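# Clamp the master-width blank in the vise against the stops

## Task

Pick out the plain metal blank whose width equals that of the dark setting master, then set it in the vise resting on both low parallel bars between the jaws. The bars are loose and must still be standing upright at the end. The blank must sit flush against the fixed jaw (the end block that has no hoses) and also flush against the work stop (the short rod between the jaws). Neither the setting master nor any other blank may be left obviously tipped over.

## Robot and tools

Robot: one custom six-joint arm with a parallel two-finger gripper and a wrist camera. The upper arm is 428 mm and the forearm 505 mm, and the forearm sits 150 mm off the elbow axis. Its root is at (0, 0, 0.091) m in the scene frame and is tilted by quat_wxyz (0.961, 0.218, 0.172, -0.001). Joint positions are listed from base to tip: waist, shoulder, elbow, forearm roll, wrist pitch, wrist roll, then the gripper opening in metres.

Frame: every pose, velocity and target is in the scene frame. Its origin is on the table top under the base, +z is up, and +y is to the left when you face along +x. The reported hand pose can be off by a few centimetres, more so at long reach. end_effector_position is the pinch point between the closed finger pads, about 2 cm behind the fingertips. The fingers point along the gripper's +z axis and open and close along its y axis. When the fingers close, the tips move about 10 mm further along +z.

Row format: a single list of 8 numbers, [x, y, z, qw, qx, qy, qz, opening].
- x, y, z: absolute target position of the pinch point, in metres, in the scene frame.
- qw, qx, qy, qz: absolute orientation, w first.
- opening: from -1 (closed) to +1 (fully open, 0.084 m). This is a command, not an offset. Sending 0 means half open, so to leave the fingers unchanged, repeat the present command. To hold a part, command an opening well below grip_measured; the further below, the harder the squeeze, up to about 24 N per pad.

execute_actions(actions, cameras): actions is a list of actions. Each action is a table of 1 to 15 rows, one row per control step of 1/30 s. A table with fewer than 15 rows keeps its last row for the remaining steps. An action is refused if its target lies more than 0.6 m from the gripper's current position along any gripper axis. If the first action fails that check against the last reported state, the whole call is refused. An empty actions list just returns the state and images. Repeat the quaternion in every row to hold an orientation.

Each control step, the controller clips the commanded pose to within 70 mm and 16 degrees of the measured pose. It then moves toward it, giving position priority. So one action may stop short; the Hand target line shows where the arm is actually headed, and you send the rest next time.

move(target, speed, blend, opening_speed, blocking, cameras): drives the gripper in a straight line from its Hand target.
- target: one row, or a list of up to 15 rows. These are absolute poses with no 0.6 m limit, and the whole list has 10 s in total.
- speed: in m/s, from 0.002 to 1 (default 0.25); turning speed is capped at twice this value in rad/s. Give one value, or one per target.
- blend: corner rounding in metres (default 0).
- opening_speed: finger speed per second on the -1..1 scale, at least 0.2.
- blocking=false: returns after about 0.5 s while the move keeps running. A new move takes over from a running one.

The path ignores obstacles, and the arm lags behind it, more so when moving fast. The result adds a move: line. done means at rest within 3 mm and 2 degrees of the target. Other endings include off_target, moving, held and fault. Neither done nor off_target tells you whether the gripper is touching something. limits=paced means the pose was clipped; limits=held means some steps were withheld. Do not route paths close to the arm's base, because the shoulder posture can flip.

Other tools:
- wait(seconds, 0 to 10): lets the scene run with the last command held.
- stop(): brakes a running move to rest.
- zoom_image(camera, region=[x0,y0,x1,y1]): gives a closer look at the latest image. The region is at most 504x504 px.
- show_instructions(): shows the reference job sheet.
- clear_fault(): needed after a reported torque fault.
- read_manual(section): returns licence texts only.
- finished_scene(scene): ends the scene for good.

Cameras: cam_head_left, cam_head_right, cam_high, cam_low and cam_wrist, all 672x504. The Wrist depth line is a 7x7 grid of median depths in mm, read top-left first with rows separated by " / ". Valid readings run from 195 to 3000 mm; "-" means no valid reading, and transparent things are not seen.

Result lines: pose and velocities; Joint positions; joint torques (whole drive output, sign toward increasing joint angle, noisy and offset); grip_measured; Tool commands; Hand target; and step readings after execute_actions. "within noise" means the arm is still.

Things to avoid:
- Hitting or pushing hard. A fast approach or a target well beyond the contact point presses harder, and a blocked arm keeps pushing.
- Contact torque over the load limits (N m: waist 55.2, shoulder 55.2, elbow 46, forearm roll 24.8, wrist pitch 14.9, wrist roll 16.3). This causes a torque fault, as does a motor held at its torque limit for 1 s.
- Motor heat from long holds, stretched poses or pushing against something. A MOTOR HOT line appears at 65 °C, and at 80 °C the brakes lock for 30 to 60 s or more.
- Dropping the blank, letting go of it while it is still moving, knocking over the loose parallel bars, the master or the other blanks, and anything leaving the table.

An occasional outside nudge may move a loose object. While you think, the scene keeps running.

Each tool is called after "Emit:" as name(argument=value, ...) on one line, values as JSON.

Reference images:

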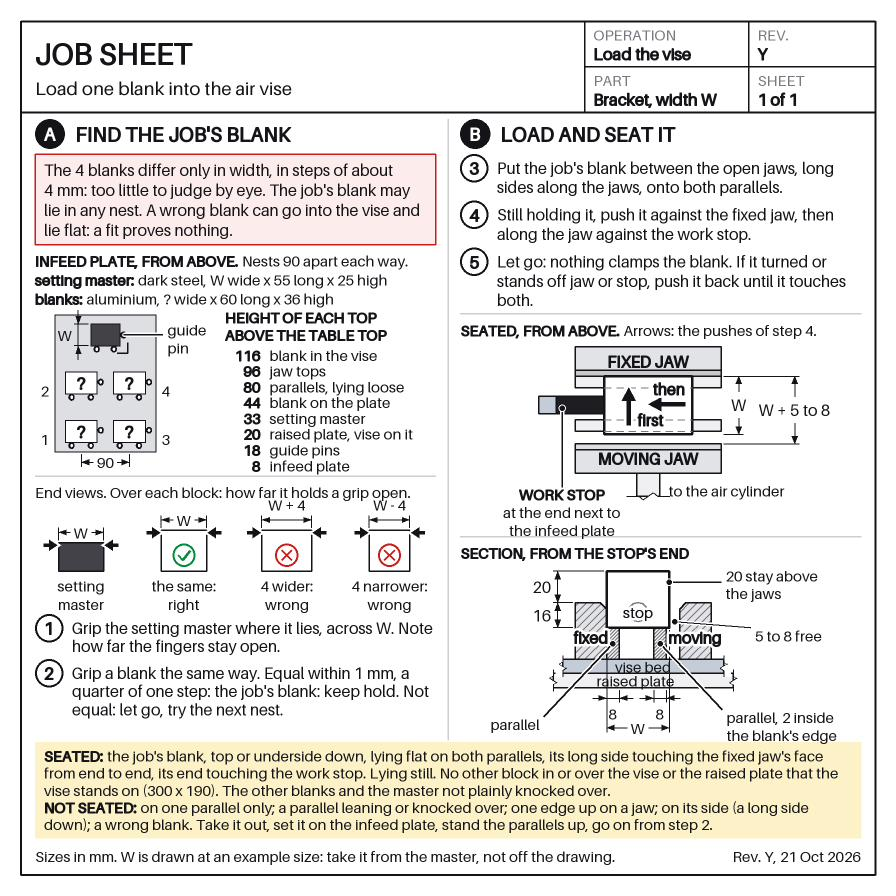

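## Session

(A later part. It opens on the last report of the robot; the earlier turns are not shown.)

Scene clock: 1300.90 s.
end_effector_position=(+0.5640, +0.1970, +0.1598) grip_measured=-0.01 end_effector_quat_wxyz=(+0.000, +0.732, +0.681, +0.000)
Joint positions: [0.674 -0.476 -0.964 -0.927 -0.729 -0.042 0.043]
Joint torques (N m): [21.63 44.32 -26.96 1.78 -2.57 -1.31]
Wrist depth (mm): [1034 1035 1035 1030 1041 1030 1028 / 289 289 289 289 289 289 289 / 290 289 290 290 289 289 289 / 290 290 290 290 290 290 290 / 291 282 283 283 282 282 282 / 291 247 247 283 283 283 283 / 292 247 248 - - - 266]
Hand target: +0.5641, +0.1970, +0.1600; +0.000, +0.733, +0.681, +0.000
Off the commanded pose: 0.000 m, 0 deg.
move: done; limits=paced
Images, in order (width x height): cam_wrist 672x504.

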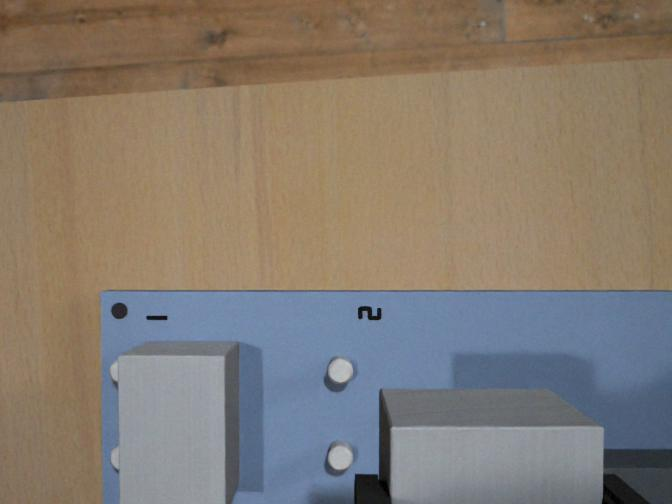

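Emit:
move(target=[[0.6035, -0.1516, 0.19, 0.0, 0.7325, 0.6807, 0.0, -0.6], [0.6035, -0.1516, 0.145, 0.0, 0.7325, 0.6807, 0.0, -0.6], [0.6035, -0.1516, 0.126, 0.0, 0.7325, 0.6807, 0.0, -0.6]], speed=[0.35, 0.12, 0.05], cameras=["cam_wrist"])

Emit:
zoom_image(camera="cam_wrist", region=[340, 260, 584, 504])

Scene clock: 1327.60 s.
end_effector_position=(+0.6035, -0.1516, +0.1261) grip_measured=-0.01 end_effector_quat_wxyz=(+0.000, +0.733, +0.681, +0.000)
Joint positions: [0.057 -0.062 -0.757 -0.958 -0.563 -0.647 0.043]
Joint torques (N m): [3.27 16.86 -27.42 -1.19 2.68 1.41]
Wrist depth (mm): [255 255 255 255 255 255 255 / 256 256 256 256 255 256 255 / 237 236 236 236 256 236 236 / 237 221 237 220 - 236 236 / 197 197 197 - - - - / 197 197 198 - - - - / - - - - - - -]
Hand target: +0.6035, -0.1516, +0.1260; +0.000, +0.733, +0.681, +0.000
Off the commanded pose: 0.000 m, 0 deg.
move: done; limits=paced
Images, in order (width x height): cam_wrist 672x504.

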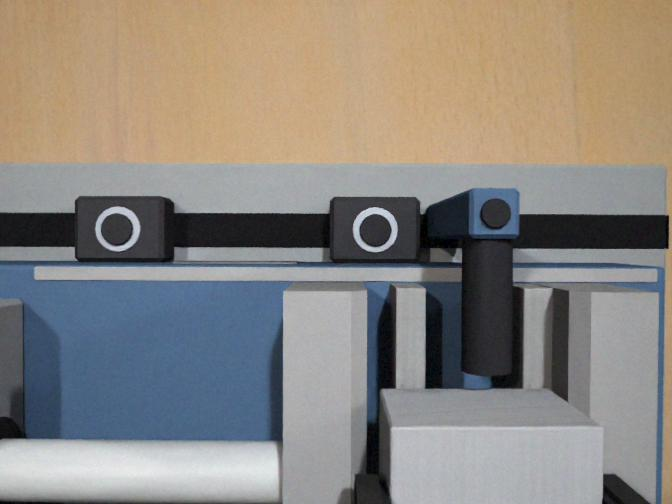

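Scaled by 2.066 from the camera's 672x504 image, which has a finer 960x720 frame.

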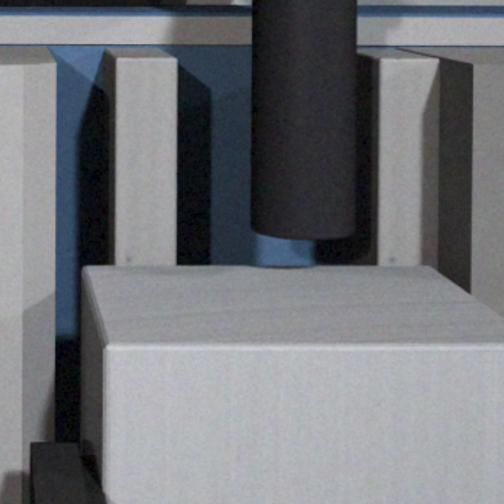

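Emit:
move(target=[[0.60569, -0.15176, 0.126, 0.0, 0.7325, 0.6807, 0.0, -0.6], [0.60613, -0.14578, 0.126, 0.0, 0.7325, 0.6807, 0.0, -0.6], [0.60613, -0.14578, 0.1207, 0.0, 0.7325, 0.6807, 0.0, -0.6]], speed=[0.02, 0.02, 0.02], cameras=["cam_wrist"])

Emit:
zoom_image(camera="cam_wrist", region=[340, 260, 584, 504])

Scene clock: 1368.23 s.
end_effector_position=(+0.6061, -0.1459, +0.1208) grip_measured=-0.01 end_effector_quat_wxyz=(+0.000, +0.733, +0.681, +0.000)
Joint positions: [0.063 -0.082 -0.765 -0.973 -0.559 -0.623 0.044]
Joint torques (N m): [5.5 6.94 -24.56 -1.06 8.07 1.43]
Wrist depth (mm): [250 251 250 250 250 250 250 / 250 250 251 250 250 250 250 / 251 251 251 250 251 231 250 / 232 216 231 215 - 231 231 / - - - - - - - / - - - - - - - / - - - - - - -]
Hand target: +0.6061, -0.1458, +0.1207; +0.000, +0.733, +0.681, +0.000
Off the commanded pose: 0.000 m, 0 deg.
move: done
Images, in order (width x height): cam_wrist 672x504.

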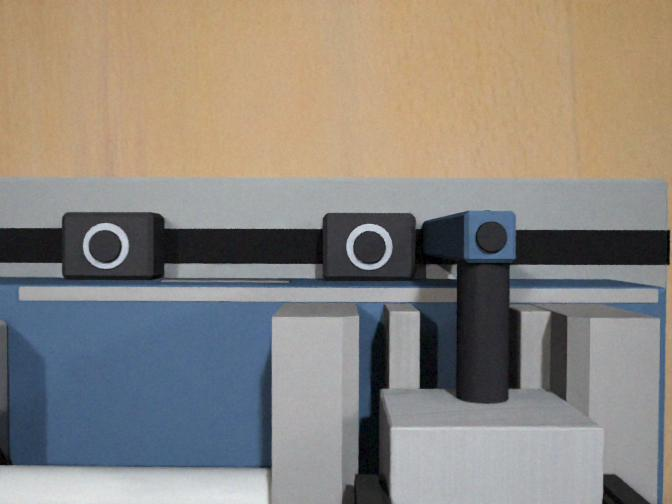

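Scaled by 2.066 from the camera's 672x504 image, which has a finer 960x720 frame.

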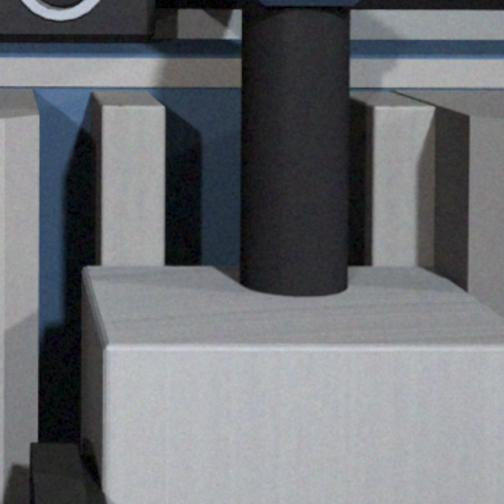

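Emit:
move(target=[[0.60613, -0.14578, 0.1207, 0.0, 0.7325, 0.6807, 0.0, 0.5], [0.60613, -0.14578, 0.15, 0.0, 0.7325, 0.6807, 0.0, 0.5], [0.6583, -0.1792, 0.24, 0.0, 0.7325, 0.6807, 0.0, 0.5]], speed=[0.05, 0.1, 0.25], opening_speed=1.0, cameras=["cam_wrist"])

Emit:
zoom_image(camera="cam_wrist", region=[200, 200, 400, 400])

Scene clock: 1386.63 s.
end_effector_position=(+0.6583, -0.1791, +0.2400) grip_measured=+0.49 end_effector_quat_wxyz=(+0.000, +0.733, +0.681, +0.000)
Joint positions: [0.111 0.048 -0.913 -0.705 -0.773 -0.92 0.065]
Joint torques (N m): [6.03 34.58 -32.61 2.07 -2.63 -1.38]
Wrist depth (mm): [369 369 369 369 368 367 368 / 369 369 368 369 369 369 369 / 349 350 350 350 349 369 369 / 311 311 278 275 350 370 371 / 301 288 255 274 350 371 371 / 312 311 255 275 352 371 371 / 338 346 347 348 352 372 372]
Hand target: +0.6583, -0.1792, +0.2400; +0.000, +0.733, +0.681, +0.000
Off the commanded pose: 0.000 m, 0 deg.
move: done
Images, in order (width x height): cam_wrist 672x504.

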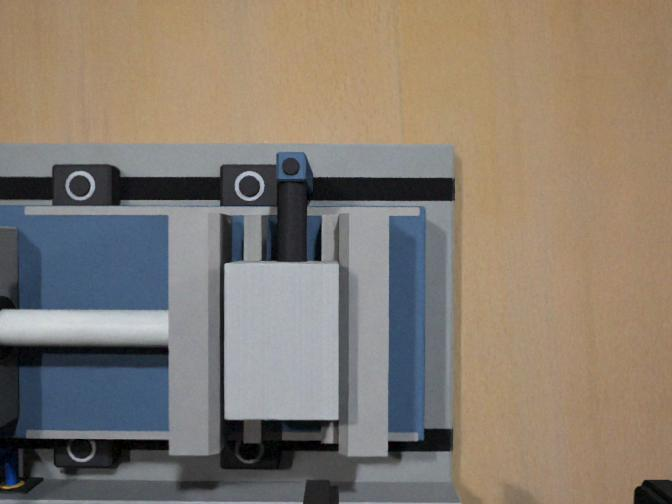

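Scaled by 2.520 from the camera's 672x504 image, which has a finer 960x720 frame.

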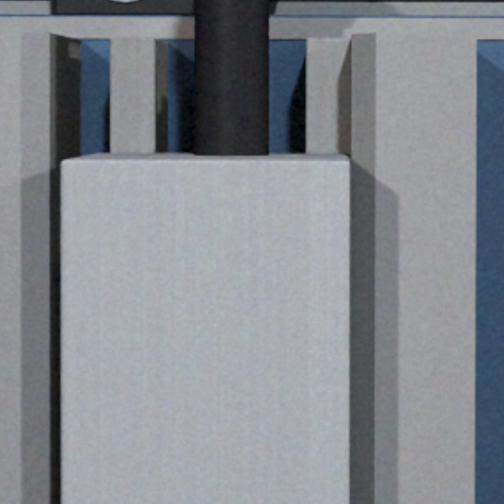

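Emit:
zoom_image(camera="cam_wrist", region=[310, 240, 370, 300])

Emit:
zoom_image(camera="cam_wrist", region=[310, 380, 370, 440])

Scaled by 8.400 from the camera's 672x504 image, which has a finer 960x720 frame.

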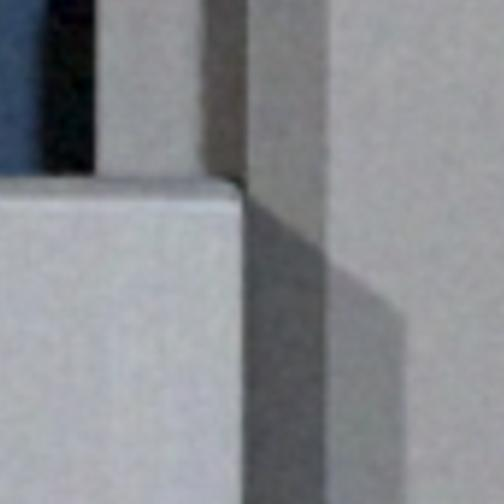

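Scaled by 8.400 from the camera's 672x504 image, which has a finer 960x720 frame.

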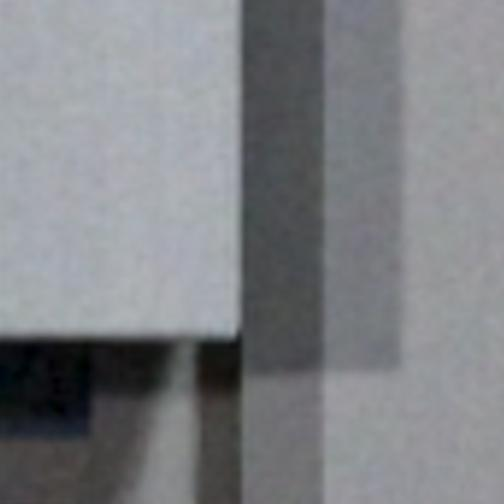

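Emit:
move(target=[[0.6058, -0.1458, 0.15, 0.0, 0.7325, 0.6807, 0.0, 0.5], [0.6058, -0.1458, 0.1207, 0.0, 0.7325, 0.6807, 0.0, 0.5], [0.6058, -0.1458, 0.1207, 0.0, 0.7325, 0.6807, 0.0, -0.6], [0.6058, -0.1458, 0.126, 0.0, 0.7325, 0.6807, 0.0, -0.6], [0.6027, -0.1505, 0.126, 0.0, 0.7325, 0.6807, 0.0, -0.6]], speed=[0.2, 0.05, 0.05, 0.02, 0.04], opening_speed=1.0, cameras=["cam_wrist"])

Emit:
zoom_image(camera="cam_wrist", region=[340, 260, 584, 504])

Scene clock: 1558.70 s.
end_effector_position=(+0.6027, -0.1504, +0.1260) grip_measured=-0.01 end_effector_quat_wxyz=(+0.000, +0.733, +0.681, +0.000)
Joint positions: [0.059 -0.062 -0.755 -0.96 -0.563 -0.642 0.043]
Joint torques (N m): [3.06 41.97 -11.49 1.59 2.91 -1.46]
Wrist depth (mm): [255 256 256 255 255 255 255 / 256 256 256 256 255 255 255 / 237 237 237 237 237 237 237 / 237 220 236 220 - 236 235 / 197 197 197 - - - 237 / 197 197 197 - - - - / - 197 - - - - -]
Hand target: +0.6027, -0.1505, +0.1260; +0.000, +0.733, +0.681, +0.000
Off the commanded pose: 0.000 m, 0 deg.
move: done
Images, in order (width x height): cam_wrist 672x504.

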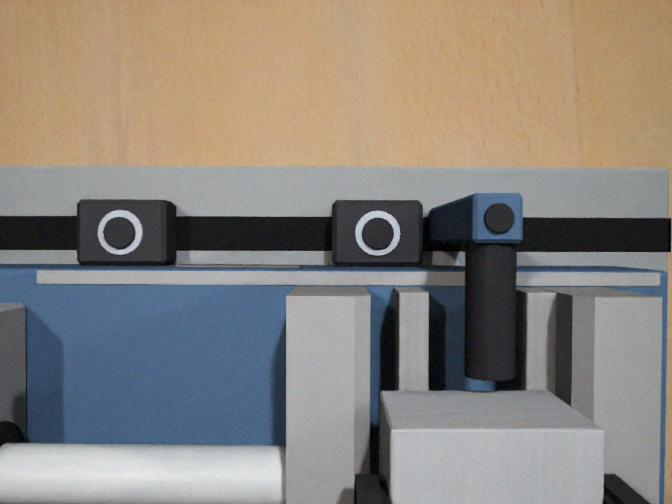

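Scaled by 2.066 from the camera's 672x504 image, which has a finer 960x720 frame.

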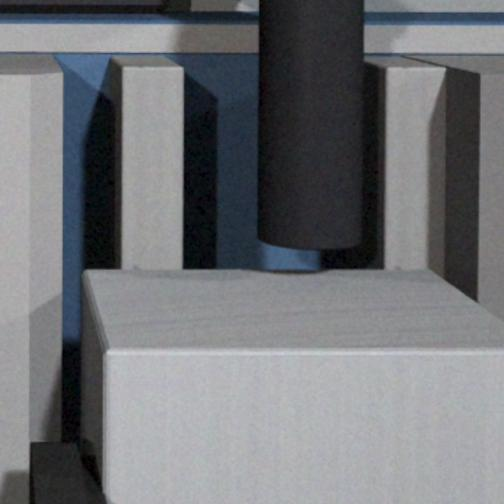

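Emit:
move(target=[[0.60579, -0.15073, 0.126, 0.0, 0.7325, 0.6807, 0.0, -0.6], [0.6062, -0.1451, 0.126, 0.0, 0.7325, 0.6807, 0.0, -0.6], [0.60589, -0.14528, 0.1207, 0.0, 0.7325, 0.6807, 0.0, -0.6]], speed=[0.02, 0.02, 0.02], cameras=["cam_wrist"])

Emit:
move(target=[[0.60589, -0.14528, 0.1207, 0.0, 0.7325, 0.6807, 0.0, 0.5], [0.60589, -0.14528, 0.15, 0.0, 0.7325, 0.6807, 0.0, 0.5], [0.6583, -0.1792, 0.24, 0.0, 0.7325, 0.6807, 0.0, 0.5]], speed=[0.05, 0.1, 0.25], opening_speed=1.0, cameras=["cam_wrist"])

Emit:
zoom_image(camera="cam_wrist", region=[310, 240, 370, 300])

Emit:
zoom_image(camera="cam_wrist", region=[310, 380, 370, 440])

Emit:
zoom_image(camera="cam_wrist", region=[200, 200, 400, 400])

Scene clock: 1583.33 s.
end_effector_position=(+0.6059, -0.1453, +0.1208) grip_measured=-0.01 end_effector_quat_wxyz=(+0.000, +0.733, +0.681, +0.000)
Joint positions: [0.064 -0.082 -0.764 -0.974 -0.559 -0.622 0.044]
Joint torques (N m): [9.07 9.24 -21.54 -0.37 7.51 1.32]
Wrist depth (mm): [250 250 250 250 250 250 250 / 251 251 251 250 250 250 250 / 251 251 251 251 250 231 250 / 231 216 231 215 - 231 231 / - - - - - - - / - - - - - - - / - - - - - - -]
Hand target: +0.6059, -0.1453, +0.1207; +0.000, +0.733, +0.681, +0.000
Off the commanded pose: 0.000 m, 0 deg.
move: done
Images, in order (width x height): cam_wrist 672x504.

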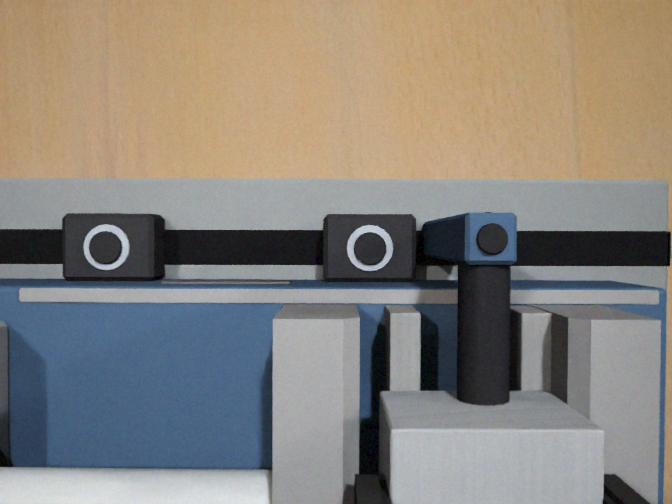

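Scene clock: 1586.23 s.
end_effector_position=(+0.6583, -0.1791, +0.2400) grip_measured=+0.49 end_effector_quat_wxyz=(+0.000, +0.733, +0.681, +0.000)
Joint positions: [0.111 0.048 -0.913 -0.705 -0.773 -0.92 0.065]
Joint torques (N m): [4.7 34.15 -33.2 1.99 -2.53 -1.48]
Wrist depth (mm): [369 369 369 369 369 368 368 / 370 369 369 369 369 369 369 / 350 350 350 350 350 370 369 / 311 310 277 275 351 369 370 / 301 288 255 274 351 371 370 / 312 312 255 275 351 372 371 / 338 347 347 348 352 372 371]
Hand target: +0.6583, -0.1792, +0.2400; +0.000, +0.733, +0.681, +0.000
Off the commanded pose: 0.000 m, 0 deg.
move: done
Images, in order (width x height): cam_wrist 672x504.

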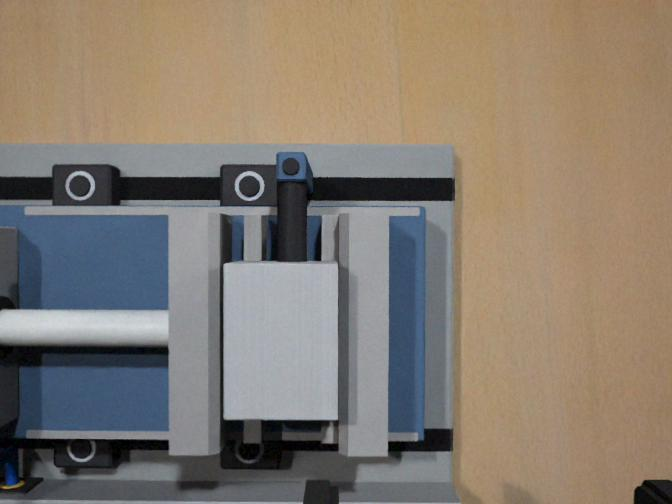

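Scaled by 8.400 from the camera's 672x504 image, which has a finer 960x720 frame.

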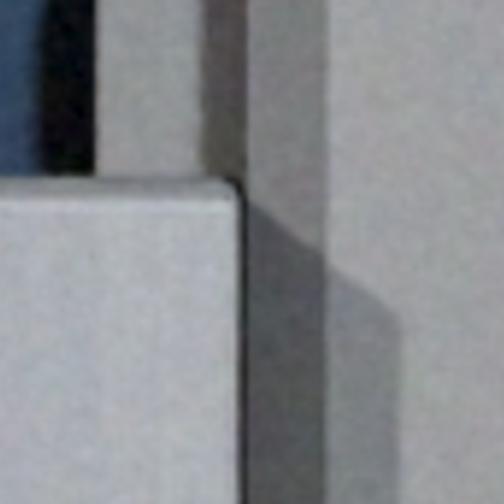

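Scaled by 8.400 from the camera's 672x504 image, which has a finer 960x720 frame.

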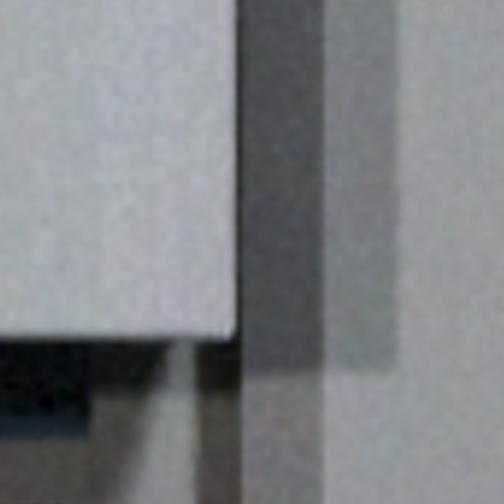

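Scaled by 2.520 from the camera's 672x504 image, which has a finer 960x720 frame.

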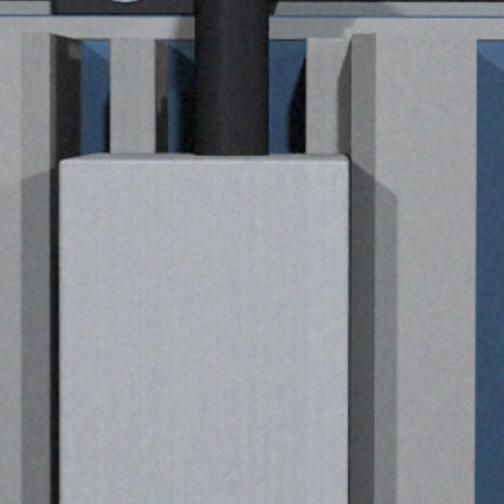

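Emit:
move(target=[[0.60589, -0.14528, 0.15, 0.0, 0.7325, 0.6807, 0.0, 0.5], [0.60589, -0.14528, 0.1207, 0.0, 0.7325, 0.6807, 0.0, 0.5], [0.60589, -0.14528, 0.1207, 0.0, 0.7325, 0.6807, 0.0, -0.6], [0.60589, -0.14528, 0.123, 0.0, 0.7325, 0.6807, 0.0, -0.6], [0.60659, -0.14533, 0.123, 0.0, 0.7325, 0.6807, 0.0, -0.6], [0.60661, -0.14503, 0.123, 0.0, 0.7325, 0.6807, 0.0, -0.6], [0.60661, -0.14503, 0.1207, 0.0, 0.7325, 0.6807, 0.0, -0.6]], speed=[0.2, 0.05, 0.05, 0.02, 0.01, 0.01, 0.01], opening_speed=1.0, cameras=["cam_wrist"])

Emit:
move(target=[[0.60661, -0.14503, 0.1207, 0.0, 0.7325, 0.6807, 0.0, 0.5], [0.60661, -0.14503, 0.15, 0.0, 0.7325, 0.6807, 0.0, 0.5], [0.6583, -0.1792, 0.24, 0.0, 0.7325, 0.6807, 0.0, 0.5]], speed=[0.05, 0.1, 0.25], opening_speed=1.0, cameras=["cam_wrist"])

Emit:
zoom_image(camera="cam_wrist", region=[310, 240, 370, 300])

Emit:
zoom_image(camera="cam_wrist", region=[310, 380, 370, 440])

Emit:
zoom_image(camera="cam_wrist", region=[200, 200, 400, 400])

Scene clock: 1619.97 s.
end_effector_position=(+0.6066, -0.1451, +0.1208) grip_measured=-0.01 end_effector_quat_wxyz=(+0.000, +0.733, +0.681, +0.000)
Joint positions: [0.064 -0.084 -0.766 -0.973 -0.56 -0.622 0.044]
Joint torques (N m): [5.75 14.26 -25.81 -0.6 5.45 1.25]
Wrist depth (mm): [251 250 250 250 250 250 250 / 251 251 251 250 250 250 250 / 251 251 251 251 251 231 250 / 231 216 231 215 - 231 231 / - - - - - - - / - - - - - - - / - - - - - - 233]
Hand target: +0.6066, -0.1450, +0.1207; +0.000, +0.733, +0.681, +0.000
Off the commanded pose: 0.000 m, 0 deg.
move: done
Images, in order (width x height): cam_wrist 672x504.

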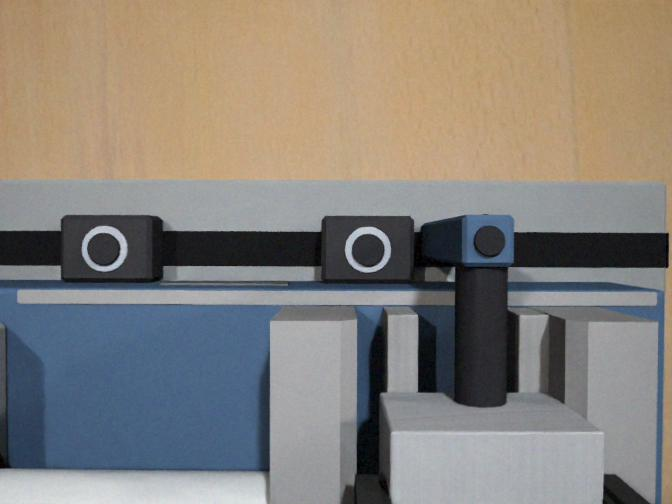

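Scene clock: 1622.87 s.
end_effector_position=(+0.6583, -0.1791, +0.2400) grip_measured=+0.49 end_effector_quat_wxyz=(+0.000, +0.733, +0.681, +0.000)
Joint positions: [0.111 0.048 -0.913 -0.705 -0.773 -0.92 0.065]
Joint torques (N m): [4.61 36.19 -33.31 2.3 -2.53 -1.35]
Wrist depth (mm): [370 368 368 369 368 368 367 / 370 370 369 369 369 368 369 / 350 350 350 350 350 370 369 / 311 310 277 275 350 370 370 / 302 288 255 275 350 371 370 / 312 312 256 275 351 372 371 / 338 346 347 348 351 372 372]
Hand target: +0.6583, -0.1792, +0.2400; +0.000, +0.733, +0.681, +0.000
Off the commanded pose: 0.000 m, 0 deg.
move: done
Images, in order (width x height): cam_wrist 672x504.

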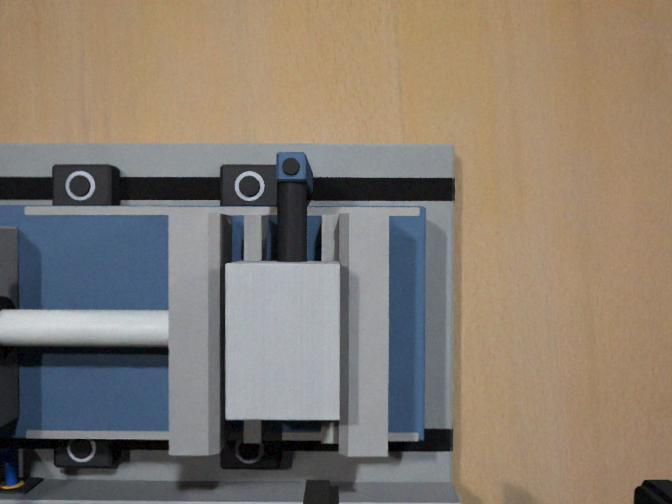

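Scaled by 8.400 from the camera's 672x504 image, which has a finer 960x720 frame.

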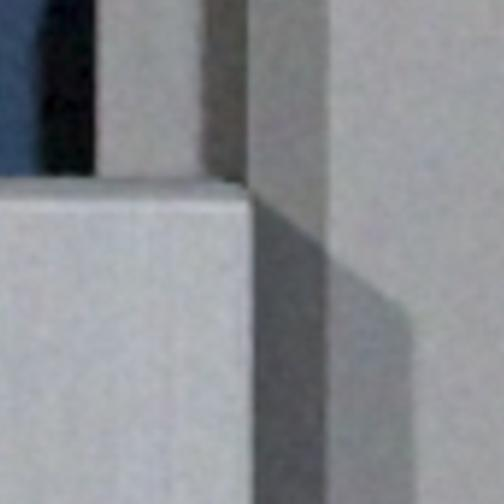

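Scaled by 8.400 from the camera's 672x504 image, which has a finer 960x720 frame.

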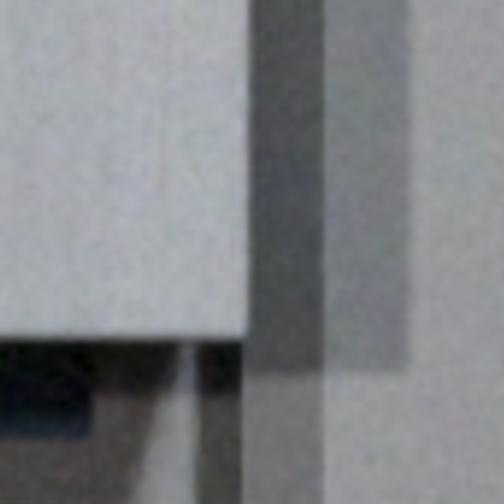

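Scaled by 2.520 from the camera's 672x504 image, which has a finer 960x720 frame.

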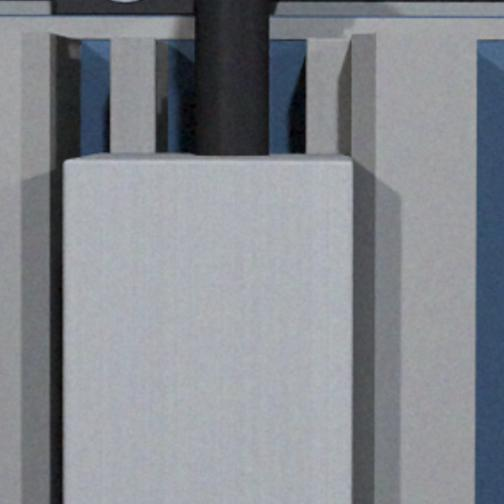

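Emit:
zoom_image(camera="cam_wrist", region=[260, 230, 330, 300])

Scaled by 7.200 from the camera's 672x504 image, which has a finer 960x720 frame.

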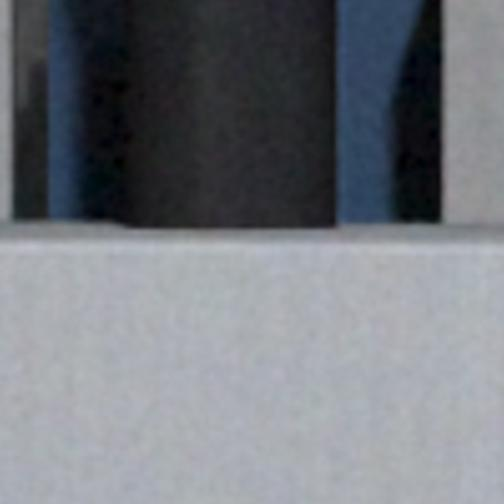

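Emit:
finished_scene(scene=1)

The scene is finished: the task was done.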